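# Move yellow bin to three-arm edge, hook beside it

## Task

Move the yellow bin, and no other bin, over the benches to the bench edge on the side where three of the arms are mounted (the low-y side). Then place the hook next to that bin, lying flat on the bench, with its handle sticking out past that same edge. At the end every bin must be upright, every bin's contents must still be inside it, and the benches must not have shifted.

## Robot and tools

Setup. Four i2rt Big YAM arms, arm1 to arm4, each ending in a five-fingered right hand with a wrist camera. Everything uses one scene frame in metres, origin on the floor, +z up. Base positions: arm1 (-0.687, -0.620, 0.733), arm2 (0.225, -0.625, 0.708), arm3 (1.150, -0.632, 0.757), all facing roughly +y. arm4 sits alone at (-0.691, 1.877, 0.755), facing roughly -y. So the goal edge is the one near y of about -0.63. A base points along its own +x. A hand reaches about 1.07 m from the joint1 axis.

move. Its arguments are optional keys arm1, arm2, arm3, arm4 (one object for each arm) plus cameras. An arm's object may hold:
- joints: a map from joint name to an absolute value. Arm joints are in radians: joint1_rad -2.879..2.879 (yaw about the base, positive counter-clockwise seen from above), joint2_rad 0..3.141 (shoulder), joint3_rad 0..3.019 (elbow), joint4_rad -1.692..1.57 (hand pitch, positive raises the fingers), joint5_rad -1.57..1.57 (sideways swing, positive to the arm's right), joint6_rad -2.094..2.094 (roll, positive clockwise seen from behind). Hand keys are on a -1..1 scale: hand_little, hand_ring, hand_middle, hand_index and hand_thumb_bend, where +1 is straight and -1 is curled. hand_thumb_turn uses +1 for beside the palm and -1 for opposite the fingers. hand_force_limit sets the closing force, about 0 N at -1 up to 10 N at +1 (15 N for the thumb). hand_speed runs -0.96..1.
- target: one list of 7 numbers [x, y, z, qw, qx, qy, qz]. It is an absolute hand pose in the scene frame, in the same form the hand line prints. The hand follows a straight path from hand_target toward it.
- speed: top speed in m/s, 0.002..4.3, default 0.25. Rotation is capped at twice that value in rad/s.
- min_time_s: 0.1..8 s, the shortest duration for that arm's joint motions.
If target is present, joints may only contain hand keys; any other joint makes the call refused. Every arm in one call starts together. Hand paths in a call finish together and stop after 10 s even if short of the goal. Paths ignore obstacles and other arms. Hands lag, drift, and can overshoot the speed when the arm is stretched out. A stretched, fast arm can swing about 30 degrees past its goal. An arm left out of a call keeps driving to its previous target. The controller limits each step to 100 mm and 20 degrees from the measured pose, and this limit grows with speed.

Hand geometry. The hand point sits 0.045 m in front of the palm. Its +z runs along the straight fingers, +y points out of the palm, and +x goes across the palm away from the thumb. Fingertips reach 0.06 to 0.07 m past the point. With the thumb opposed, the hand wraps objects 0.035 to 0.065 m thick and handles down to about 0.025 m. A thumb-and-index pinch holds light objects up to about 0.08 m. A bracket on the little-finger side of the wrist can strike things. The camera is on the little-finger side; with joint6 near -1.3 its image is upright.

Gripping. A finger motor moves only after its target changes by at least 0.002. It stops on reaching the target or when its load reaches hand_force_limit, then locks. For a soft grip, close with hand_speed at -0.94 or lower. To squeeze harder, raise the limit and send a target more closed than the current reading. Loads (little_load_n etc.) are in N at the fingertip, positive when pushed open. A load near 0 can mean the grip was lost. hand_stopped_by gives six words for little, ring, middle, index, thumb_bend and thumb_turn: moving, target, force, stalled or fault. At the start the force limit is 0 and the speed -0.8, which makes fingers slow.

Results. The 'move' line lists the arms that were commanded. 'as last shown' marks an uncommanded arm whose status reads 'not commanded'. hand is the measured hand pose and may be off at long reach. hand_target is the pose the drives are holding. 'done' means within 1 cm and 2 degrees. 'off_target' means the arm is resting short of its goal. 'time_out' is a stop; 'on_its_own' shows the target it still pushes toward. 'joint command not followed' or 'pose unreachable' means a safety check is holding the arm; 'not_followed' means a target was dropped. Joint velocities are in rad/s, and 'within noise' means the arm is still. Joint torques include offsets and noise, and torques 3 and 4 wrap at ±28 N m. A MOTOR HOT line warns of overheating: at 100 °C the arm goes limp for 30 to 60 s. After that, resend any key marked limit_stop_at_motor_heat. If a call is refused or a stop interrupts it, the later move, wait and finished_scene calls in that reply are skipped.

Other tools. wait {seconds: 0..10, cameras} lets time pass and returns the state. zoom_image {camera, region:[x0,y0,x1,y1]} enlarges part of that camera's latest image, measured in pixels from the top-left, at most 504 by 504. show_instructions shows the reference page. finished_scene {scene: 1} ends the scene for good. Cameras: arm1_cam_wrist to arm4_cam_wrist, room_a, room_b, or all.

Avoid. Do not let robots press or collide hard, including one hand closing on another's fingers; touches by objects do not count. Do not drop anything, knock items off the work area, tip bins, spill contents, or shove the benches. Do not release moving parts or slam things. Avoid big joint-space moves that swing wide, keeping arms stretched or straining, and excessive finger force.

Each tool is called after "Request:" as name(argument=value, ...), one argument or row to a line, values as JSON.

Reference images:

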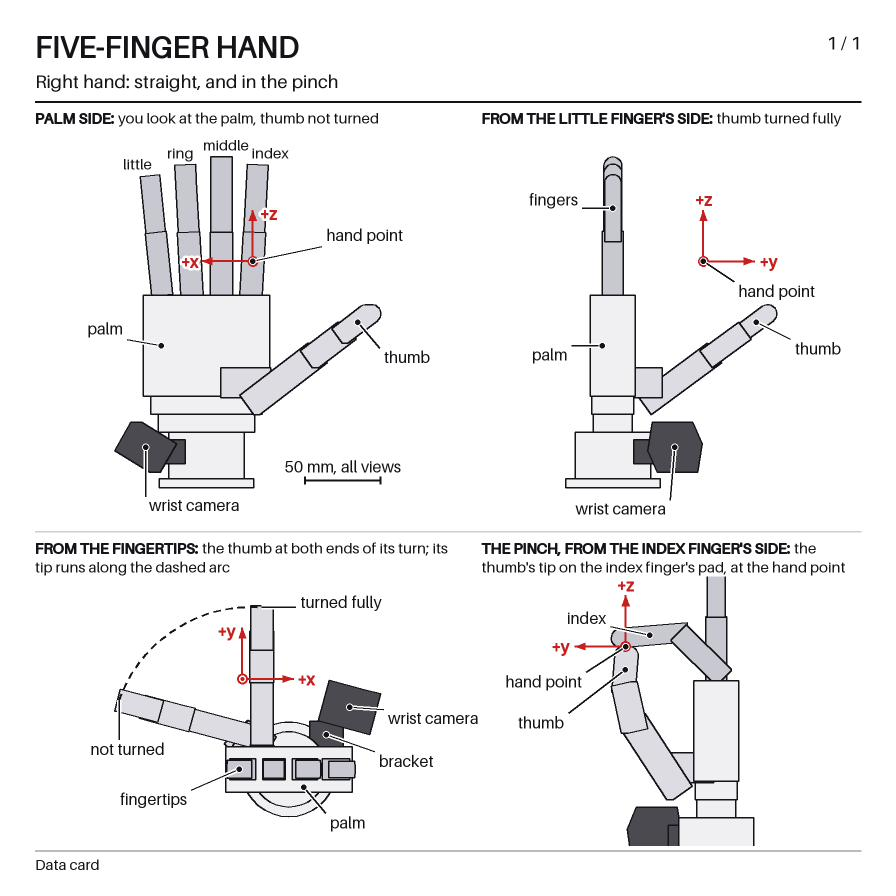

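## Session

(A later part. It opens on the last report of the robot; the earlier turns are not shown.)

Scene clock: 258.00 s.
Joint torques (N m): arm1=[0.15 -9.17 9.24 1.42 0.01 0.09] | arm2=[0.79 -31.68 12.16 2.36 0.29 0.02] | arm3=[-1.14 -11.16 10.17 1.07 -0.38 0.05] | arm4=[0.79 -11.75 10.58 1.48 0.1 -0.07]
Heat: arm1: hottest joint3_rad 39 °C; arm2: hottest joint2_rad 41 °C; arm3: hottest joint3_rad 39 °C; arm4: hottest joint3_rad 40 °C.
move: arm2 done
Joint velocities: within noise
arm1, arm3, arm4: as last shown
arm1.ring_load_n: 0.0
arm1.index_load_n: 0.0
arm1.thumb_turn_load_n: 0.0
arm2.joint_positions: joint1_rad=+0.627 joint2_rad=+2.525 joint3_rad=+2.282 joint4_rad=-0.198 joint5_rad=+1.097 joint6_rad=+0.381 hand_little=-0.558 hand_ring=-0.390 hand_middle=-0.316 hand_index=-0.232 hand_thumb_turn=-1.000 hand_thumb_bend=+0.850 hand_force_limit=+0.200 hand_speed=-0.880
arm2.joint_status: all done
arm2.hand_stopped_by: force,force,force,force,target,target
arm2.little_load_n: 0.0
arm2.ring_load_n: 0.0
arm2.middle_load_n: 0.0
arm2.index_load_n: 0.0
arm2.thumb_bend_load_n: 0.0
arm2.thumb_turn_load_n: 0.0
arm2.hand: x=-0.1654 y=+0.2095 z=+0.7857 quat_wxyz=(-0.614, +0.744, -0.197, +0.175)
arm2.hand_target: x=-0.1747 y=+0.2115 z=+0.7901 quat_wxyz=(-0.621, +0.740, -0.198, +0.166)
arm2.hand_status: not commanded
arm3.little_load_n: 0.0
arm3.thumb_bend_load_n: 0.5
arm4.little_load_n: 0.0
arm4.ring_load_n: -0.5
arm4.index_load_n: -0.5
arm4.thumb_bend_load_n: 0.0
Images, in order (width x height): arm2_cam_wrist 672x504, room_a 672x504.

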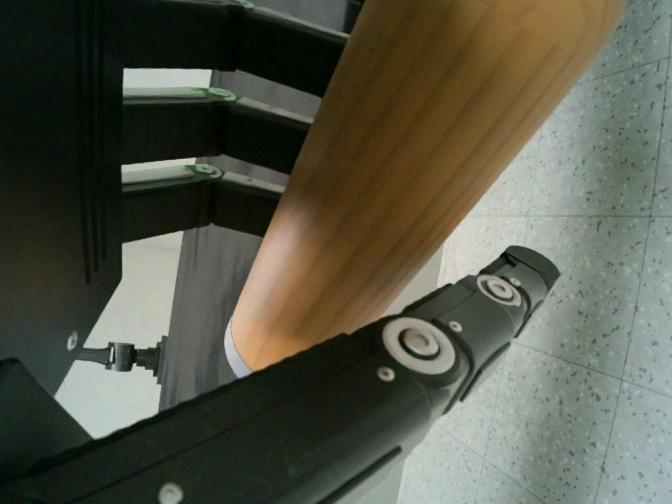

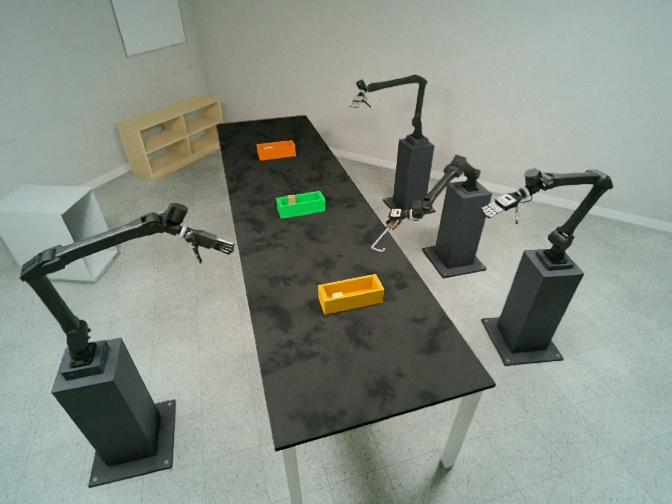

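Request:
move(
  arm2={"joints": {"hand_index": 1.0, "hand_middle": 1.0, "hand_ring": 1.0, "hand_little": 1.0, "hand_thumb_bend": 1.0, "hand_speed": -0.8}},
)

Request:
move(
  arm2={"target": [-0.19, 0.185, 0.795, 0.6209, -0.7399, 0.1982, -0.1664], "speed": 0.08},
  cameras=["arm2_cam_wrist"],
)

Scene clock: 261.70 s.
Joint torques (N m): arm1=[0.15 -9.23 9.22 1.43 0 0.09] | arm2=[-1.26 -31.68 12.77 3.21 -0.95 0.65] | arm3=[-1.08 -11.22 10.17 1.07 -0.38 0.05] | arm4=[0.62 -11.63 10.62 1.58 0.11 -0.07]
Heat: arm1: hottest joint3_rad 38 °C; arm2: hottest joint2_rad 41 °C; arm3: hottest joint3_rad 39 °C; arm4: hottest joint3_rad 40 °C.
move: arm2 off_target
Joint velocities: within noise
arm1, arm4: as last shown
arm1.thumb_turn_load_n: -0.5
arm2.joint_positions: joint1_rad=+0.660 joint2_rad=+2.526 joint3_rad=+2.274 joint4_rad=-0.222 joint5_rad=+1.133 joint6_rad=+0.319 hand_little=+1.000 hand_ring=+1.000 hand_middle=+1.000 hand_index=+0.301 hand_thumb_turn=-1.000 hand_thumb_bend=+1.000 hand_force_limit=+0.200 hand_speed=-0.800
arm2.joint_status: hand_index off_target (ended at +0.301, target +1.000); the others done
arm2.hand_stopped_by: target,target,target,stalled,target,target
arm2.little_load_n: 0.0
arm2.ring_load_n: 0.0
arm2.middle_load_n: 0.0
arm2.index_load_n: -13.0
arm2.thumb_bend_load_n: 0.0
arm2.thumb_turn_load_n: 0.0
arm2.hand: x=-0.1801 y=+0.1887 z=+0.7772 quat_wxyz=(-0.605, +0.752, -0.162, +0.207)
arm2.hand_target: x=-0.1749 y=+0.2114 z=+0.7899 quat_wxyz=(-0.621, +0.740, -0.198, +0.166)
arm2.hand_status: not commanded
arm3.joint_positions: joint1_rad=-0.293 joint2_rad=+1.522 joint3_rad=+1.374 joint4_rad=-0.323 joint5_rad=-1.138 joint6_rad=-0.398 hand_little=+1.000 hand_ring=+1.000 hand_middle=+1.000 hand_index=+1.000 hand_thumb_turn=+1.000 hand_thumb_bend=+1.000 hand_force_limit=+0.100 hand_speed=-0.800
arm3.joint_status: not commanded
arm3.hand_stopped_by: target,target,target,target,target,target
arm3.little_load_n: 0.0
arm3.ring_load_n: 0.0
arm3.middle_load_n: 0.0
arm3.index_load_n: 0.0
arm3.thumb_bend_load_n: -0.5
arm3.thumb_turn_load_n: 0.0
arm3.hand: x=+1.1026 y=-0.0555 z=+1.0873 quat_wxyz=(-0.563, +0.689, +0.341, -0.303)
arm3.hand_target: x=+1.1000 y=-0.0505 z=+1.1000 quat_wxyz=(-0.571, +0.679, +0.354, -0.297)
arm3.hand_status: not commanded
arm4.ring_load_n: 0.0
arm4.index_load_n: 0.0
pictures: none

Scene clock: 262.90 s.
Joint torques (N m): arm1=[0.21 -9.29 9.22 1.39 0 0.1] | arm2=[1.03 -33.08 9.76 2.32 0.27 0.2] | arm3=[-1.08 -11.22 10.15 1.07 -0.38 0.05] | arm4=[0.62 -11.52 10.56 1.59 0.11 -0.08]
Heat: arm1: hottest joint3_rad 38 °C; arm2: hottest joint2_rad 42 °C; arm3: hottest joint3_rad 39 °C; arm4: hottest joint3_rad 40 °C.
move: arm2 off_target
Joint velocities: within noise
arm1, arm3: as last shown
arm1.ring_load_n: -0.5
arm1.middle_load_n: -0.5
arm1.thumb_turn_load_n: 0.0
arm2.joint_positions: joint1_rad=+0.660 joint2_rad=+2.490 joint3_rad=+2.225 joint4_rad=-0.196 joint5_rad=+1.129 joint6_rad=+0.397 hand_little=+1.000 hand_ring=+1.000 hand_middle=+1.000 hand_index=+0.303 hand_thumb_turn=-1.000 hand_thumb_bend=+1.000 hand_force_limit=+0.200 hand_speed=-0.800
arm2.joint_status: not commanded
arm2.hand_stopped_by: target,target,target,stalled,target,target
arm2.little_load_n: 0.0
arm2.ring_load_n: 0.0
arm2.middle_load_n: 0.0
arm2.index_load_n: -0.5
arm2.thumb_bend_load_n: 0.0
arm2.thumb_turn_load_n: 0.5
arm2.hand: x=-0.1817 y=+0.1868 z=+0.7883 quat_wxyz=(-0.615, +0.743, -0.194, +0.178)
arm2.hand_target: x=-0.1900 y=+0.1849 z=+0.7950 quat_wxyz=(-0.621, +0.740, -0.198, +0.166)
arm2.hand_status: off_target (0.011 m and 1.6 deg from the pose sent, 0.021 m and 6.6 deg at the start)
arm3.thumb_bend_load_n: 0.0
arm3.thumb_turn_load_n: -0.5
arm4.joint_positions: joint1_rad=+0.221 joint2_rad=+1.502 joint3_rad=+1.666 joint4_rad=-0.713 joint5_rad=+0.280 joint6_rad=-1.042 hand_little=+1.000 hand_ring=+1.000 hand_middle=+1.000 hand_index=+1.000 hand_thumb_turn=+1.000 hand_thumb_bend=+1.000 hand_force_limit=+0.000 hand_speed=-0.800
arm4.joint_status: not commanded
arm4.hand_stopped_by: target,target,target,target,target,target
arm4.little_load_n: -0.5
arm4.ring_load_n: 0.0
arm4.middle_load_n: 0.0
arm4.index_load_n: 0.0
arm4.thumb_bend_load_n: 0.0
arm4.thumb_turn_load_n: 0.0
arm4.hand: x=-0.6635 y=+1.2453 z=+1.1480 quat_wxyz=(+0.311, +0.442, -0.746, +0.389)
arm4.hand_target: x=-0.6600 y=+1.2499 z=+1.1499 quat_wxyz=(+0.312, +0.450, -0.742, +0.387)
arm4.hand_status: not commanded
Images, in order (width x height): arm2_cam_wrist 672x504.

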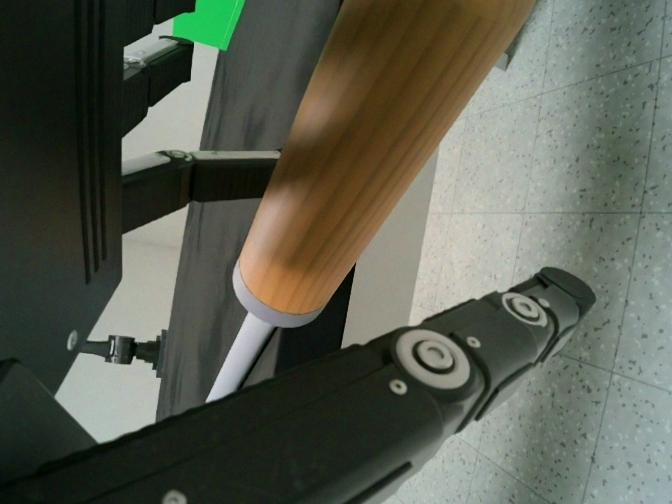

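Request:
move(
  arm2={"target": [-0.195, 0.165, 0.84, 0.6209, -0.7399, 0.1982, -0.1664], "speed": 0.08},
  cameras=["arm2_cam_wrist"],
)

Request:
move(
  arm2={"target": [-0.15, 0.10, 0.98, 0.6209, -0.7399, 0.1982, -0.1664], "speed": 0.2, "joints": {"hand_index": 1.0}},
  cameras=["arm2_cam_wrist", "room_a", "room_b"],
)

Request:
zoom_image(
  camera="room_a",
  region=[340, 180, 430, 260],
)

Request:
zoom_image(
  camera="room_b",
  region=[200, 210, 320, 310],
)

Scene clock: 264.73 s.
Joint torques (N m): arm1=[0.26 -9.29 9.22 1.43 0.01 0.1] | arm2=[1.32 -31.44 9.7 1.51 0.42 0.18] | arm3=[-1.08 -11.22 10.15 1.07 -0.38 0.05] | arm4=[0.85 -11.63 10.65 1.62 0.11 -0.09]
Heat: arm1: hottest joint3_rad 38 °C; arm2: hottest joint2_rad 42 °C; arm3: hottest joint3_rad 39 °C; arm4: hottest joint3_rad 40 °C.
move: arm2 off_target
Joint velocities: within noise
arm1, arm3, arm4: as last shown
arm1.ring_load_n: 0.0
arm1.middle_load_n: 0.0
arm2.joint_positions: joint1_rad=+0.678 joint2_rad=+2.395 joint3_rad=+2.190 joint4_rad=-0.239 joint5_rad=+1.143 joint6_rad=+0.417 hand_little=+1.000 hand_ring=+1.000 hand_middle=+1.000 hand_index=+0.303 hand_thumb_turn=-1.000 hand_thumb_bend=+1.000 hand_force_limit=+0.200 hand_speed=-0.800
arm2.joint_status: not commanded
arm2.hand_stopped_by: target,target,target,stalled,target,target
arm2.little_load_n: 0.0
arm2.ring_load_n: -0.5
arm2.middle_load_n: 0.0
arm2.index_load_n: 0.0
arm2.thumb_bend_load_n: 0.0
arm2.thumb_turn_load_n: 0.0
arm2.hand: x=-0.1885 y=+0.1706 z=+0.8466 quat_wxyz=(-0.623, +0.737, -0.202, +0.166)
arm2.hand_target: x=-0.1949 y=+0.1650 z=+0.8400 quat_wxyz=(-0.621, +0.740, -0.198, +0.167)
arm2.hand_status: off_target (0.011 m and 0.6 deg from the pose sent, 0.058 m and 1.6 deg at the start)
arm4.little_load_n: 0.0
Images, in order (width x height): arm2_cam_wrist 672x504.

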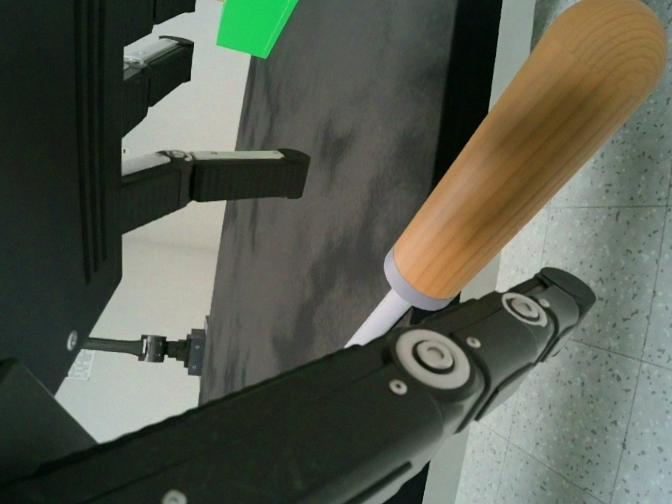

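Scene clock: 266.37 s.
Joint torques (N m): arm1=[0.21 -9.23 9.22 1.39 0 0.09] | arm2=[1.55 -25.82 10.02 1.52 0.38 0.18] | arm3=[-1.14 -11.22 10.17 1.07 -0.38 0.05] | arm4=[0.5 -11.16 10.5 1.5 0.13 -0.07]
Heat: arm1: hottest joint3_rad 38 °C; arm2: hottest joint2_rad 42 °C; arm3: hottest joint3_rad 39 °C; arm4: hottest joint3_rad 40 °C.
move: arm2 off_target
Joint velocities: within noise
arm1, arm3, arm4: as last shown
arm1.little_load_n: -0.5
arm2.joint_positions: joint1_rad=+0.679 joint2_rad=+2.047 joint3_rad=+1.975 joint4_rad=-0.364 joint5_rad=+1.147 joint6_rad=+0.421 hand_little=+1.000 hand_ring=+1.000 hand_middle=+1.000 hand_index=+0.303 hand_thumb_turn=-1.000 hand_thumb_bend=+1.000 hand_force_limit=+0.200 hand_speed=-0.800
arm2.joint_status: hand_index off_target (ended at +0.303, target +1.000)
arm2.hand_stopped_by: target,target,target,stalled,target,target
arm2.little_load_n: 0.0
arm2.ring_load_n: 0.0
arm2.middle_load_n: 0.0
arm2.index_load_n: -0.5
arm2.thumb_bend_load_n: 0.0
arm2.thumb_turn_load_n: 0.0
arm2.hand: x=-0.1399 y=+0.1037 z=+0.9961 quat_wxyz=(-0.626, +0.734, -0.206, +0.164)
arm2.hand_target: x=-0.1499 y=+0.0998 z=+0.9802 quat_wxyz=(-0.621, +0.740, -0.198, +0.166)
arm2.hand_status: off_target (0.019 m and 1.3 deg from the pose sent, 0.156 m and 0.6 deg at the start)
arm3.thumb_turn_load_n: 0.0
arm4.ring_load_n: -0.5
arm4.index_load_n: -0.5
Images, in order (width x height): arm2_cam_wrist 672x504, room_a 672x504, room_b 672x504.

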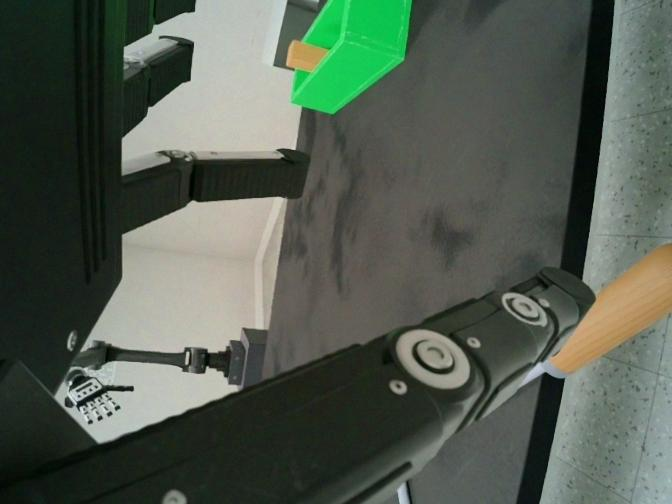

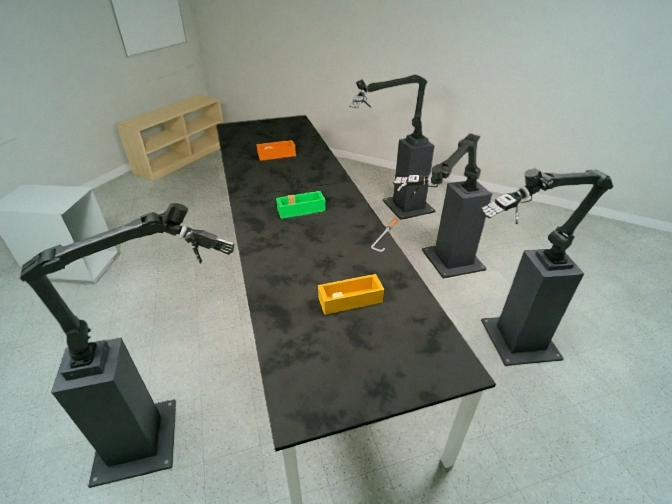

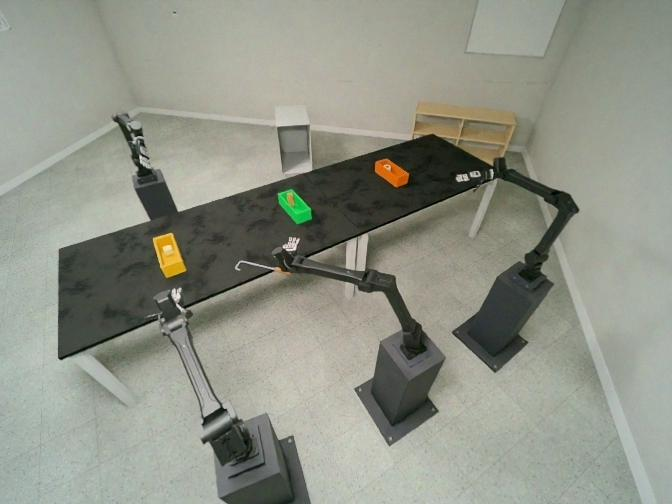

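Scaled by 5.600 from the camera's image (finer frame: 960x720).

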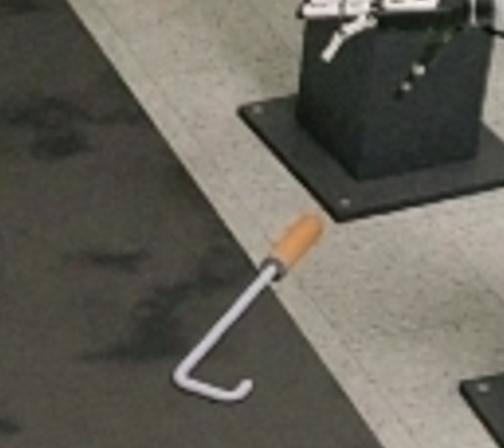

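Scaled by 4.200 from the camera's image (finer frame: 960x720).

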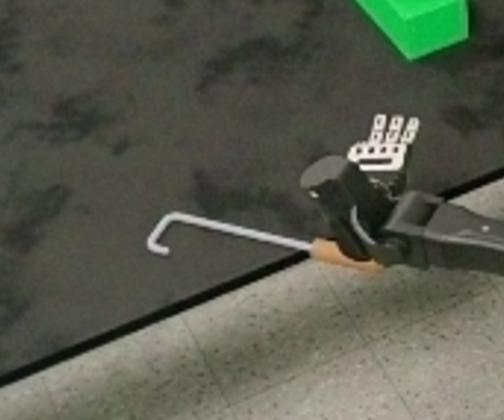

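Request:
move(
  arm2={"target": [0.06, -0.125, 0.95, 0.6977, -0.3823, -0.5489, -0.2557], "speed": 0.25, "joints": {"hand_index": 0.99, "hand_thumb_turn": 1.0}},
  arm1={"target": [-0.30, 0.05, 0.98, 0.3957, -0.8113, 0.3869, -0.1887], "speed": 0.25, "joints": {"hand_index": 0.25, "hand_middle": 0.25, "hand_ring": 0.25, "hand_little": 0.25, "hand_thumb_turn": -1.0}},
  cameras=["arm1_cam_wrist", "arm2_cam_wrist", "room_b"],
)

Scene clock: 273.37 s.
Joint torques (N m): arm1=[-1.61 -20.31 12.89 1.02 0.13 0.08] | arm2=[-0.15 -10.58 8.05 1.96 -0.09 -0.02] | arm3=[-1.08 -11.16 10.17 1.07 -0.38 0.05] | arm4=[0.62 -11.58 10.55 1.65 0.08 -0.1]
Heat: arm1: hottest joint3_rad 39 °C; arm2: hottest joint2_rad 41 °C; arm3: hottest joint3_rad 39 °C; arm4: hottest joint3_rad 40 °C.
move: arm1 off_target; arm2 done
Joint velocities: within noise
arm1.joint_positions: joint1_rad=-0.312 joint2_rad=+1.898 joint3_rad=+1.871 joint4_rad=-0.686 joint5_rad=+0.295 joint6_rad=+0.238 hand_little=+0.250 hand_ring=+0.250 hand_middle=+0.250 hand_index=+0.250 hand_thumb_turn=-1.000 hand_thumb_bend=+1.000 hand_force_limit=+0.000 hand_speed=-0.800
arm1.joint_status: all done
arm1.hand_stopped_by: target,target,target,target,target,target
arm1.little_load_n: 0.0
arm1.ring_load_n: 0.0
arm1.middle_load_n: 0.0
arm1.index_load_n: 0.0
arm1.thumb_bend_load_n: 0.0
arm1.thumb_turn_load_n: 0.0
arm1.hand: x=-0.3119 y=+0.0441 z=+0.9729 quat_wxyz=(-0.390, +0.818, -0.379, +0.187)
arm1.hand_target: x=-0.3003 y=+0.0495 z=+0.9800 quat_wxyz=(-0.396, +0.811, -0.387, +0.189)
arm1.hand_status: off_target (0.015 m and 1.3 deg from the pose sent, 0.499 m and 53.8 deg at the start)
arm2.joint_positions: joint1_rad=+0.324 joint2_rad=+1.253 joint3_rad=+0.524 joint4_rad=+0.846 joint5_rad=-0.319 joint6_rad=-1.260 hand_little=+1.000 hand_ring=+1.000 hand_middle=+1.000 hand_index=+0.990 hand_thumb_turn=+1.000 hand_thumb_bend=+1.000 hand_force_limit=+0.200 hand_speed=-0.800
arm2.joint_status: all done
arm2.hand_stopped_by: target,target,target,target,target,target
arm2.little_load_n: 0.0
arm2.ring_load_n: 0.0
arm2.middle_load_n: 0.0
arm2.index_load_n: 0.0
arm2.thumb_bend_load_n: 0.0
arm2.thumb_turn_load_n: 0.0
arm2.hand: x=+0.0541 y=-0.1250 z=+0.9522 quat_wxyz=(-0.702, +0.380, +0.547, +0.251)
arm2.hand_target: x=+0.0600 y=-0.1250 z=+0.9500 quat_wxyz=(-0.698, +0.382, +0.549, +0.256)
arm2.hand_status: done (0.006 m and 0.8 deg from the pose sent, 0.307 m and 99.5 deg at the start)
arm3, arm4: as last shown
arm4.ring_load_n: 0.0
arm4.index_load_n: 0.0
Images, in order (width x height): arm1_cam_wrist 672x504, arm2_cam_wrist 672x504, room_b 672x504.

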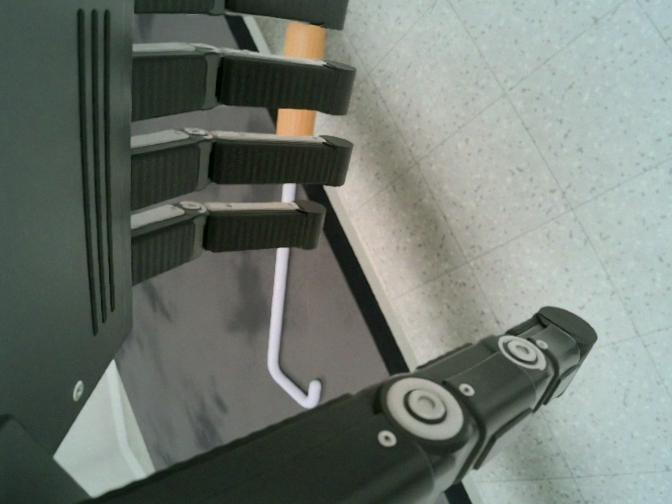

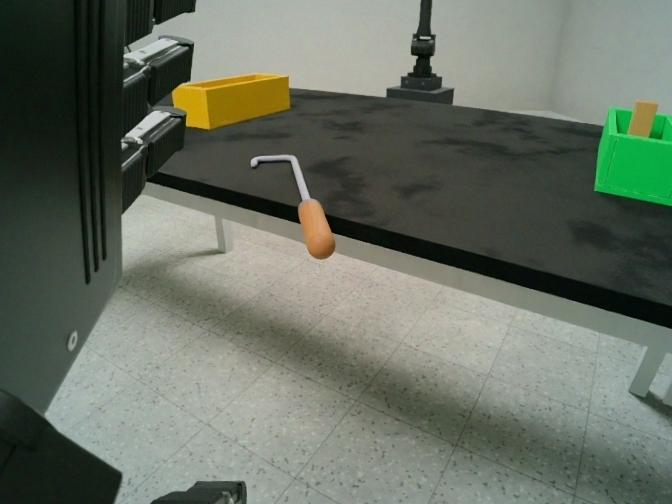

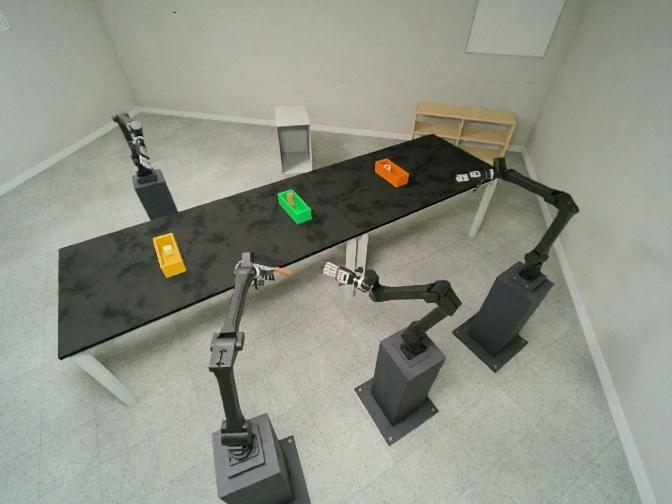

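Request:
move(
  arm1={"target": [-0.215, 0.13, 0.92, 0.4120, -0.8446, 0.3074, -0.1499], "speed": 0.2},
  cameras=["arm1_cam_wrist", "arm2_cam_wrist"],
)

Request:
zoom_image(
  camera="arm2_cam_wrist",
  region=[160, 60, 460, 285],
)

Scene clock: 276.27 s.
Joint torques (N m): arm1=[-1.49 -25 12.85 1.11 -0.18 -0.11] | arm2=[-0.03 -10.58 8.03 1.96 -0.1 -0.02] | arm3=[-1.03 -11.16 10.15 1.07 -0.38 0.05] | arm4=[0.67 -11.4 10.62 1.69 0.07 -0.06]
Heat: arm1: hottest joint3_rad 40 °C; arm2: hottest joint2_rad 41 °C; arm3: hottest joint3_rad 39 °C; arm4: hottest joint3_rad 40 °C.
move: arm1 done
Joint velocities: within noise
arm1.joint_positions: joint1_rad=-0.390 joint2_rad=+2.287 joint3_rad=+2.363 joint4_rad=-0.750 joint5_rad=+0.092 joint6_rad=+0.082 hand_little=+0.250 hand_ring=+0.250 hand_middle=+0.250 hand_index=+0.250 hand_thumb_turn=-1.000 hand_thumb_bend=+1.000 hand_force_limit=+0.000 hand_speed=-0.800
arm1.joint_status: not commanded
arm1.hand_stopped_by: target,target,target,target,target,target
arm1.little_load_n: 0.0
arm1.ring_load_n: 0.0
arm1.middle_load_n: 0.0
arm1.index_load_n: 0.0
arm1.thumb_bend_load_n: 0.0
arm1.thumb_turn_load_n: 0.0
arm1.hand: x=-0.2248 y=+0.1271 z=+0.9200 quat_wxyz=(-0.410, +0.846, -0.309, +0.147)
arm1.hand_target: x=-0.2153 y=+0.1296 z=+0.9198 quat_wxyz=(-0.413, +0.844, -0.307, +0.150)
arm1.hand_status: done (0.010 m and 0.4 deg from the pose sent, 0.140 m and 10.1 deg at the start)
arm2, arm3, arm4: as last shown
arm3.thumb_turn_load_n: -0.5
Images, in order (width x height): arm1_cam_wrist 672x504, arm2_cam_wrist 672x504.

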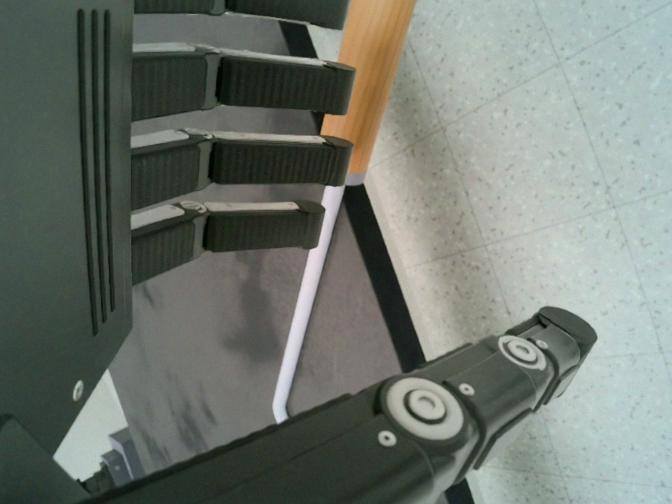

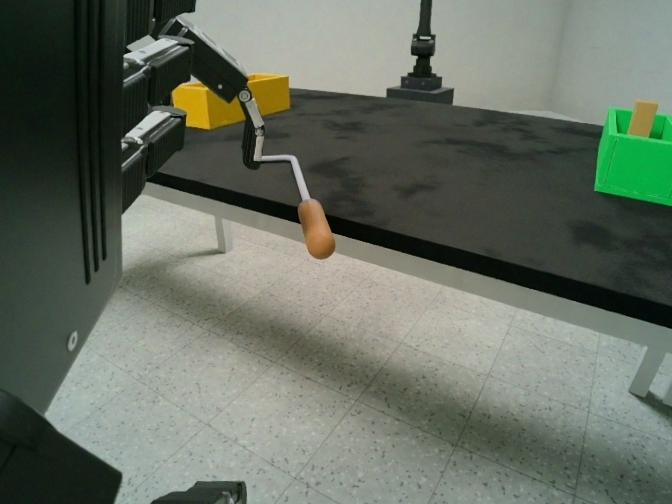

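Scaled by 1.680 from the camera's image (finer frame: 960x720).

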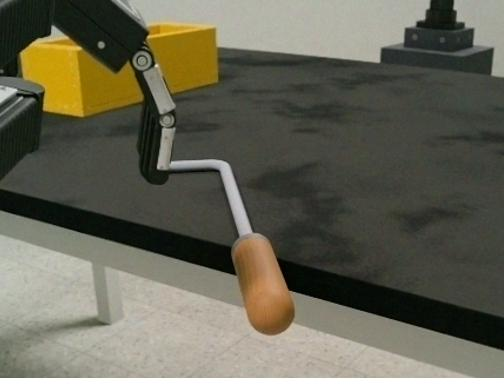

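Request:
move(
  arm1={"target": [-0.145, 0.188, 0.90, 0.4698, -0.8138, 0.2962, -0.1710], "speed": 0.15},
  cameras=["arm1_cam_wrist", "arm2_cam_wrist"],
)

Request:
zoom_image(
  camera="arm2_cam_wrist",
  region=[160, 60, 460, 285],
)

Scene clock: 287.77 s.
Joint torques (N m): arm1=[-1.61 -27.87 12.83 1.36 -0.19 -0.09] | arm2=[-0.15 -10.52 8.08 1.96 -0.11 -0.02] | arm3=[-1.08 -11.22 10.17 1.07 -0.38 0.05] | arm4=[0.56 -11.63 10.63 1.61 0.09 -0.1]
Heat: arm1: hottest joint3_rad 41 °C; arm2: hottest joint2_rad 39 °C; arm3: hottest joint3_rad 40 °C; arm4: hottest joint3_rad 41 °C.
move: arm1 off_target
Joint velocities: within noise
arm1.joint_positions: joint1_rad=-0.416 joint2_rad=+2.640 joint3_rad=+2.888 joint4_rad=-0.737 joint5_rad=+0.079 joint6_rad=+0.056 hand_little=+0.250 hand_ring=+0.250 hand_middle=+0.250 hand_index=+0.250 hand_thumb_turn=-1.000 hand_thumb_bend=+1.000 hand_force_limit=+0.000 hand_speed=-0.800
arm1.joint_status: not commanded
arm1.hand_stopped_by: target,target,target,target,target,target
arm1.little_load_n: 0.0
arm1.ring_load_n: 0.0
arm1.middle_load_n: 0.0
arm1.index_load_n: 0.0
arm1.thumb_bend_load_n: 0.5
arm1.thumb_turn_load_n: 0.0
arm1.hand: x=-0.1554 y=+0.1892 z=+0.9012 quat_wxyz=(-0.486, +0.804, -0.295, +0.172)
arm1.hand_target: x=-0.1458 y=+0.1866 z=+0.8996 quat_wxyz=(-0.489, +0.802, -0.295, +0.177)
arm1.hand_status: off_target (0.011 m and 2.1 deg from the pose sent, 0.102 m and 8.4 deg at the start; a joint's target at an end of its range on 21 of 49 steps)
arm2, arm3, arm4: as last shown
Images, in order (width x height): arm1_cam_wrist 672x504, arm2_cam_wrist 672x504.

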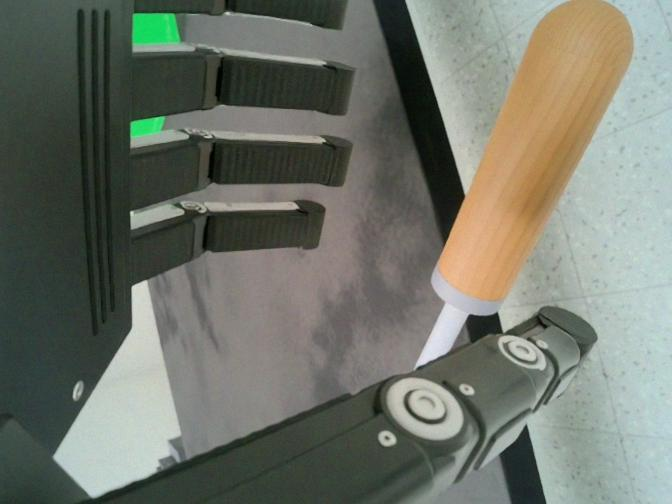

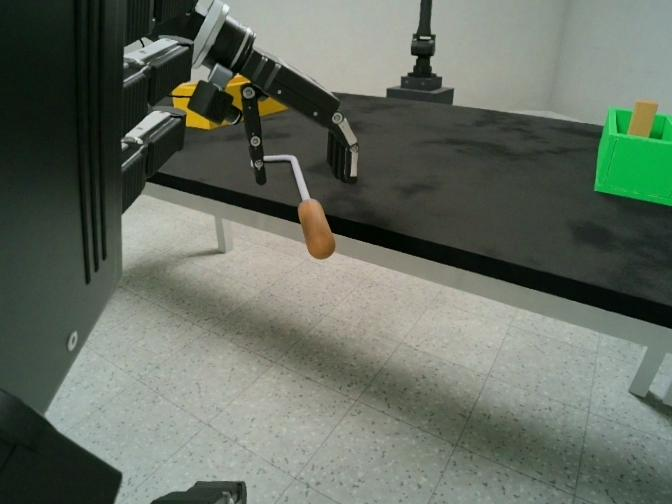

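Scaled by 1.680 from the camera's image (finer frame: 960x720).

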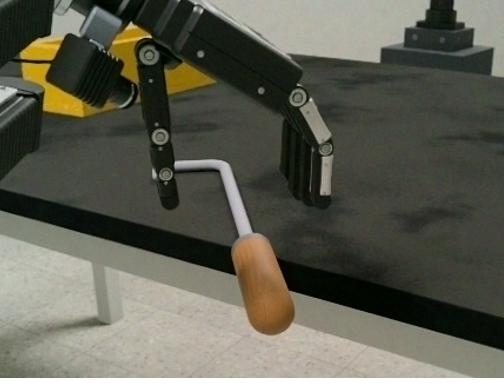

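Request:
move(
  arm1={"target": [-0.120, 0.193, 0.845, 0.4698, -0.8138, 0.2962, -0.1710], "speed": 0.1},
  cameras=["arm1_cam_wrist", "arm2_cam_wrist"],
)

Request:
zoom_image(
  camera="arm2_cam_wrist",
  region=[160, 60, 460, 285],
)

Scene clock: 290.03 s.
Joint torques (N m): arm1=[-1.38 -28.81 12.89 2.19 -0.17 -0.1] | arm2=[-0.03 -10.58 8.05 1.96 -0.09 0] | arm3=[-1.08 -11.22 10.17 1.07 -0.38 0.05] | arm4=[0.56 -11.99 10.71 1.62 0.11 -0.06]
Heat: arm1: hottest joint3_rad 42 °C; arm2: hottest joint2_rad 39 °C; arm3: hottest joint3_rad 40 °C; arm4: hottest joint3_rad 41 °C.
move: arm1 off_target
Joint velocities: within noise
arm1.joint_positions: joint1_rad=-0.435 joint2_rad=+2.723 joint3_rad=+2.888 joint4_rad=-0.661 joint5_rad=+0.064 joint6_rad=+0.048 hand_little=+0.250 hand_ring=+0.250 hand_middle=+0.250 hand_index=+0.250 hand_thumb_turn=-1.000 hand_thumb_bend=+1.000 hand_force_limit=+0.000 hand_speed=-0.800
arm1.joint_status: not commanded
arm1.hand_stopped_by: target,target,target,target,target,target
arm1.little_load_n: 0.0
arm1.ring_load_n: 0.0
arm1.middle_load_n: 0.0
arm1.index_load_n: 0.0
arm1.thumb_bend_load_n: 0.5
arm1.thumb_turn_load_n: 0.0
arm1.hand: x=-0.1344 y=+0.1917 z=+0.8379 quat_wxyz=(-0.483, +0.806, -0.296, +0.172)
arm1.hand_target: x=-0.1213 y=+0.1908 z=+0.8450 quat_wxyz=(-0.496, +0.797, -0.294, +0.180)
arm1.hand_status: off_target (0.016 m and 1.7 deg from the pose sent, 0.067 m and 2.1 deg at the start; a joint's target at an end of its range on 34 of 44 steps)
arm2, arm3, arm4: as last shown
arm3.little_load_n: -0.5
arm3.ring_load_n: -0.5
arm3.thumb_turn_load_n: 0.0
arm4.middle_load_n: -0.5
arm4.thumb_turn_load_n: -0.5
Images, in order (width x height): arm1_cam_wrist 672x504, arm2_cam_wrist 672x504.

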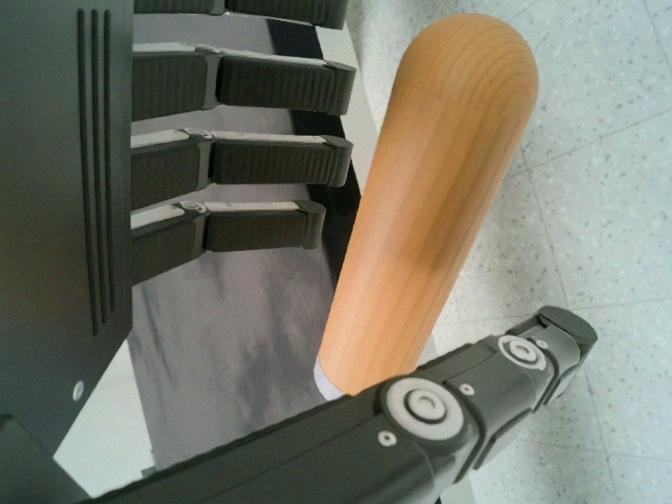

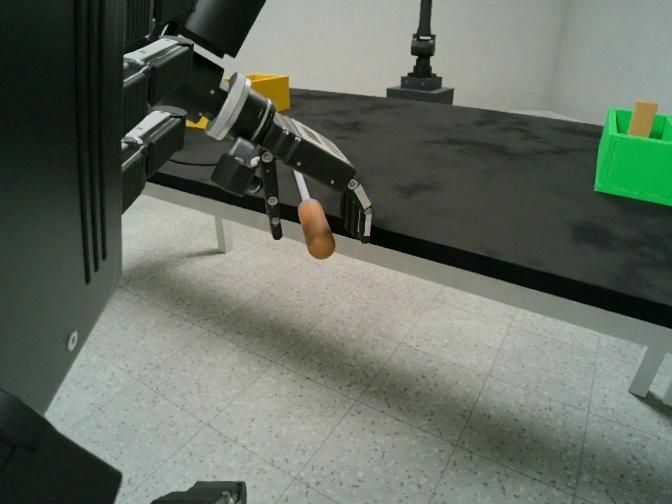

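Scaled by 1.680 from the camera's image (finer frame: 960x720).

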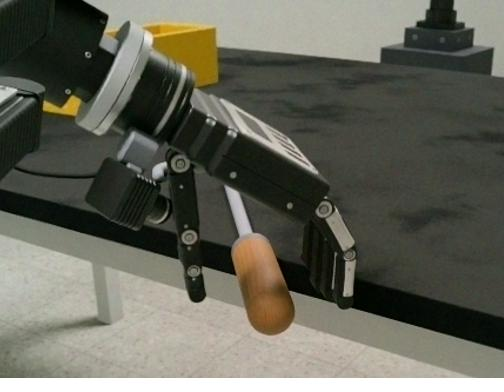

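Request:
move(
  arm1={"target": [-0.120, 0.192, 0.806, 0.4698, -0.8138, 0.2962, -0.1710], "speed": 0.08},
  cameras=["arm1_cam_wrist", "arm2_cam_wrist"],
)

Request:
zoom_image(
  camera="arm2_cam_wrist",
  region=[220, 100, 420, 280],
)

Scene clock: 292.00 s.
Joint torques (N m): arm1=[-1.85 -28.04 12.86 2.11 -0.2 -0.1] | arm2=[0.09 -10.75 8.08 1.99 -0.09 -0.02] | arm3=[-1.08 -11.22 10.15 1.09 -0.38 0.05] | arm4=[0.73 -11.22 10.52 1.59 0.11 -0.09]
Heat: arm1: hottest joint3_rad 43 °C; arm2: hottest joint2_rad 39 °C; arm3: hottest joint3_rad 40 °C; arm4: hottest joint3_rad 41 °C.
move: arm1 off_target
Joint velocities: within noise
arm1.joint_positions: joint1_rad=-0.435 joint2_rad=+2.758 joint3_rad=+2.888 joint4_rad=-0.654 joint5_rad=+0.061 joint6_rad=+0.045 hand_little=+0.250 hand_ring=+0.250 hand_middle=+0.250 hand_index=+0.250 hand_thumb_turn=-1.000 hand_thumb_bend=+1.000 hand_force_limit=+0.000 hand_speed=-0.800
arm1.joint_status: not commanded
arm1.hand_stopped_by: target,target,target,target,target,target
arm1.little_load_n: 0.0
arm1.ring_load_n: 0.0
arm1.middle_load_n: 0.0
arm1.index_load_n: 0.0
arm1.thumb_bend_load_n: 0.0
arm1.thumb_turn_load_n: 0.0
arm1.hand: x=-0.1347 y=+0.1917 z=+0.8053 quat_wxyz=(-0.471, +0.814, -0.296, +0.168)
arm1.hand_target: x=-0.1211 y=+0.1901 z=+0.8059 quat_wxyz=(-0.482, +0.806, -0.295, +0.175)
arm1.hand_status: off_target (0.015 m and 0.4 deg from the pose sent, 0.035 m and 1.7 deg at the start; a joint's target at an end of its range on 26 of 35 steps)
arm2, arm4: as last shown
arm3.joint_positions: joint1_rad=-0.293 joint2_rad=+1.522 joint3_rad=+1.374 joint4_rad=-0.323 joint5_rad=-1.138 joint6_rad=-0.398 hand_little=+1.000 hand_ring=+1.000 hand_middle=+1.000 hand_index=+1.000 hand_thumb_turn=+1.000 hand_thumb_bend=+1.000 hand_force_limit=+0.100 hand_speed=-0.800
arm3.joint_status: not commanded
arm3.hand_stopped_by: target,target,target,target,target,target
arm3.little_load_n: 0.0
arm3.ring_load_n: 0.0
arm3.middle_load_n: 0.0
arm3.index_load_n: 0.0
arm3.thumb_bend_load_n: 0.0
arm3.thumb_turn_load_n: -0.5
arm3.hand: x=+1.1026 y=-0.0555 z=+1.0873 quat_wxyz=(-0.563, +0.689, +0.341, -0.303)
arm3.hand_target: x=+1.1000 y=-0.0505 z=+1.1000 quat_wxyz=(-0.571, +0.679, +0.354, -0.297)
arm3.hand_status: not commanded
arm4.middle_load_n: 0.0
arm4.thumb_turn_load_n: 0.0
Images, in order (width x height): arm1_cam_wrist 672x504, arm2_cam_wrist 672x504.

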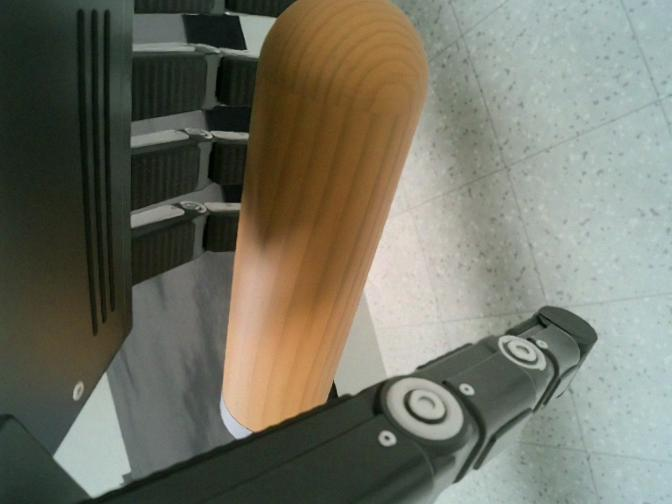

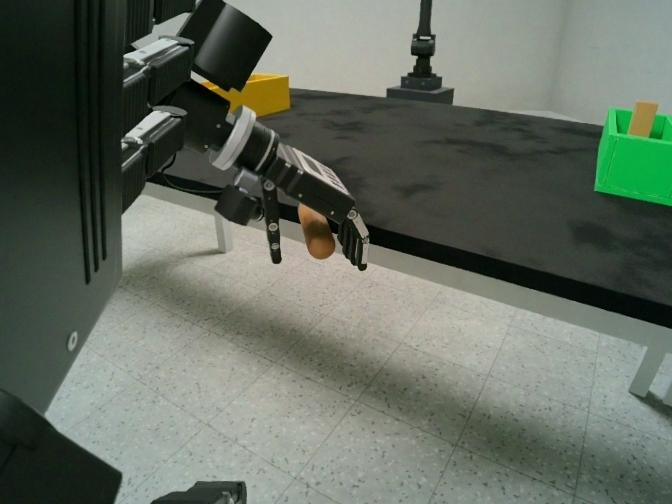

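Scaled by 2.520 from the camera's image (finer frame: 960x720).

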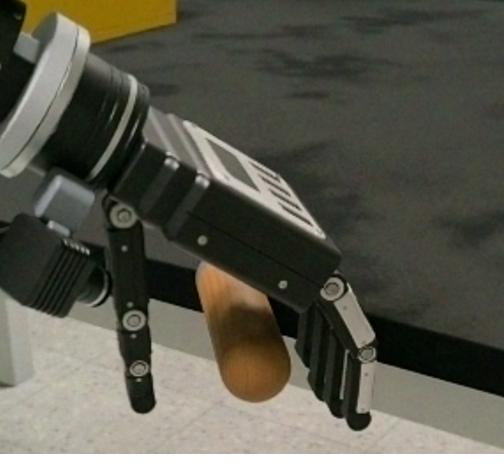

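Request:
move(
  arm1={"target": [-0.122, 0.190, 0.797, 0.4698, -0.8138, 0.2962, -0.1710], "speed": 0.06},
)

Request:
move(
  arm1={"joints": {"hand_index": -0.8, "hand_middle": -0.8, "hand_ring": -0.8, "hand_little": -0.8, "hand_thumb_bend": -0.8, "hand_speed": -0.88, "hand_force_limit": 0.3}},
  cameras=["arm1_cam_wrist", "arm2_cam_wrist"],
)

Request:
zoom_image(
  camera="arm2_cam_wrist",
  region=[220, 100, 420, 280],
)

Scene clock: 293.27 s.
Joint torques (N m): arm1=[-1.79 -27.93 12.92 1.46 -0.22 -0.1] | arm2=[-0.15 -10.64 8.08 1.95 -0.09 -0.01] | arm3=[-1.08 -11.22 10.17 1.07 -0.38 0.05] | arm4=[0.5 -11.69 10.7 1.59 0.12 -0.08]
Heat: arm1: hottest joint3_rad 44 °C; arm2: hottest joint2_rad 39 °C; arm3: hottest joint3_rad 40 °C; arm4: hottest joint3_rad 41 °C.
move: arm1 off_target
Joint velocities: within noise
arm1.joint_positions: joint1_rad=-0.435 joint2_rad=+2.758 joint3_rad=+2.888 joint4_rad=-0.645 joint5_rad=+0.061 joint6_rad=+0.045 hand_little=+0.250 hand_ring=+0.250 hand_middle=+0.250 hand_index=+0.250 hand_thumb_turn=-1.000 hand_thumb_bend=+1.000 hand_force_limit=+0.000 hand_speed=-0.800
arm1.joint_status: not commanded
arm1.hand_stopped_by: target,target,target,target,target,target
arm1.little_load_n: 0.0
arm1.ring_load_n: 0.0
arm1.middle_load_n: 0.0
arm1.index_load_n: 0.0
arm1.thumb_bend_load_n: 0.0
arm1.thumb_turn_load_n: 0.0
arm1.hand: x=-0.1339 y=+0.1930 z=+0.8071 quat_wxyz=(-0.475, +0.812, -0.295, +0.169)
arm1.hand_target: x=-0.1228 y=+0.1886 z=+0.7970 quat_wxyz=(-0.475, +0.810, -0.296, +0.173)
arm1.hand_status: off_target (0.016 m and 0.7 deg from the pose sent, 0.015 m and 0.4 deg at the start; a joint's target at an end of its range on 17 of 29 steps)
arm2, arm3: as last shown
arm3.middle_load_n: -0.5
arm3.thumb_bend_load_n: 0.5
arm3.thumb_turn_load_n: 0.0
arm4.joint_positions: joint1_rad=+0.221 joint2_rad=+1.502 joint3_rad=+1.666 joint4_rad=-0.713 joint5_rad=+0.280 joint6_rad=-1.042 hand_little=+1.000 hand_ring=+1.000 hand_middle=+1.000 hand_index=+1.000 hand_thumb_turn=+1.000 hand_thumb_bend=+1.000 hand_force_limit=+0.000 hand_speed=-0.800
arm4.joint_status: not commanded
arm4.hand_stopped_by: target,target,target,target,target,target
arm4.little_load_n: 0.0
arm4.ring_load_n: 0.0
arm4.middle_load_n: 0.0
arm4.index_load_n: 0.0
arm4.thumb_bend_load_n: 0.0
arm4.thumb_turn_load_n: 0.5
arm4.hand: x=-0.6635 y=+1.2453 z=+1.1480 quat_wxyz=(+0.311, +0.442, -0.746, +0.389)
arm4.hand_target: x=-0.6600 y=+1.2499 z=+1.1499 quat_wxyz=(+0.312, +0.450, -0.742, +0.387)
arm4.hand_status: not commanded
pictures: none

Scene clock: 300.70 s.
Joint torques (N m): arm1=[-1.9 -29.86 12.88 1.52 -0.22 -0.02] | arm2=[-0.09 -10.64 8.05 1.92 -0.09 -0.02] | arm3=[-1.08 -11.22 10.15 1.07 -0.38 0.05] | arm4=[0.73 -11.28 10.58 1.57 0.1 -0.11]
Heat: arm1: hottest joint3_rad 46 °C; arm2: hottest joint2_rad 38 °C; arm3: hottest joint3_rad 40 °C; arm4: hottest joint3_rad 41 °C.
move: arm1 off_target
Joint velocities: within noise
arm1.joint_positions: joint1_rad=-0.435 joint2_rad=+2.782 joint3_rad=+2.888 joint4_rad=-0.648 joint5_rad=+0.061 joint6_rad=+0.038 hand_little=-0.800 hand_ring=-0.800 hand_middle=-0.740 hand_index=-0.799 hand_thumb_turn=-1.000 hand_thumb_bend=+0.454 hand_force_limit=+0.300 hand_speed=-0.880
arm1.joint_status: hand_middle off_target (ended at -0.740, target -0.800); hand_thumb_bend off_target (ended at +0.454, target -0.800); the others done
arm1.hand_stopped_by: target,target,force,target,force,target
arm1.little_load_n: 0.0
arm1.ring_load_n: 0.0
arm1.middle_load_n: 7.0
arm1.index_load_n: 3.5
arm1.thumb_bend_load_n: 10.0
arm1.thumb_turn_load_n: 0.5
arm1.hand: x=-0.1348 y=+0.1910 z=+0.7841 quat_wxyz=(-0.463, +0.819, -0.295, +0.167)
arm1.hand_target: x=-0.1228 y=+0.1886 z=+0.7971 quat_wxyz=(-0.475, +0.811, -0.296, +0.173)
arm1.hand_status: not commanded
arm2, arm3, arm4: as last shown
arm3.little_load_n: -0.5
arm3.middle_load_n: 0.0
arm3.thumb_bend_load_n: 0.0
arm4.thumb_turn_load_n: 0.0
Images, in order (width x height): arm1_cam_wrist 672x504, arm2_cam_wrist 672x504.

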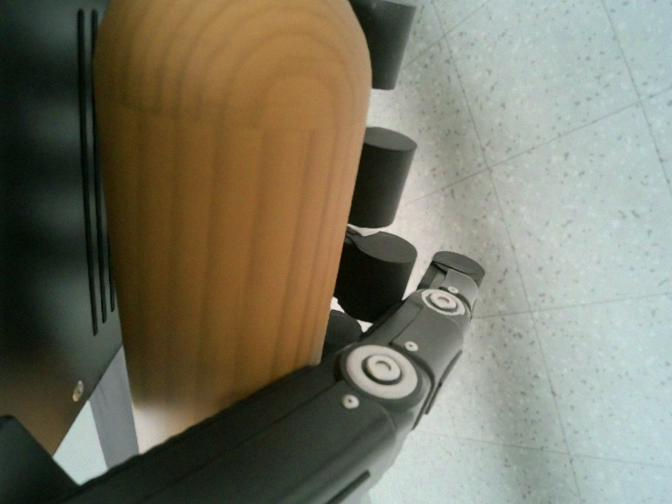

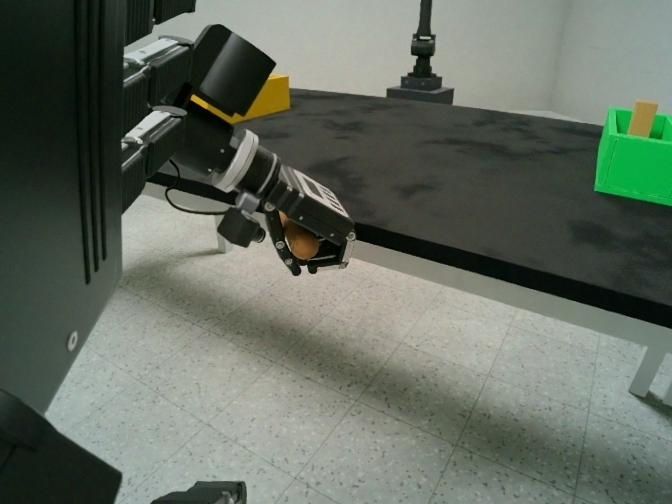

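Scaled by 2.520 from the camera's image (finer frame: 960x720).

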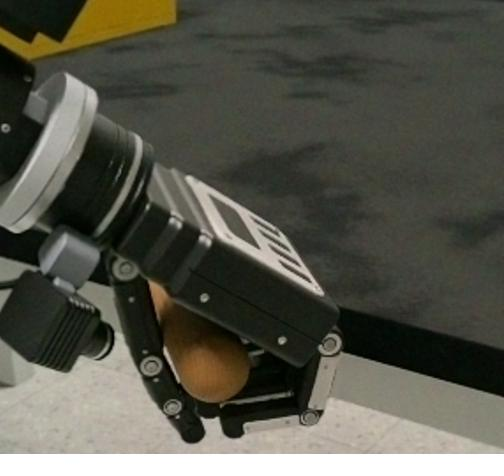

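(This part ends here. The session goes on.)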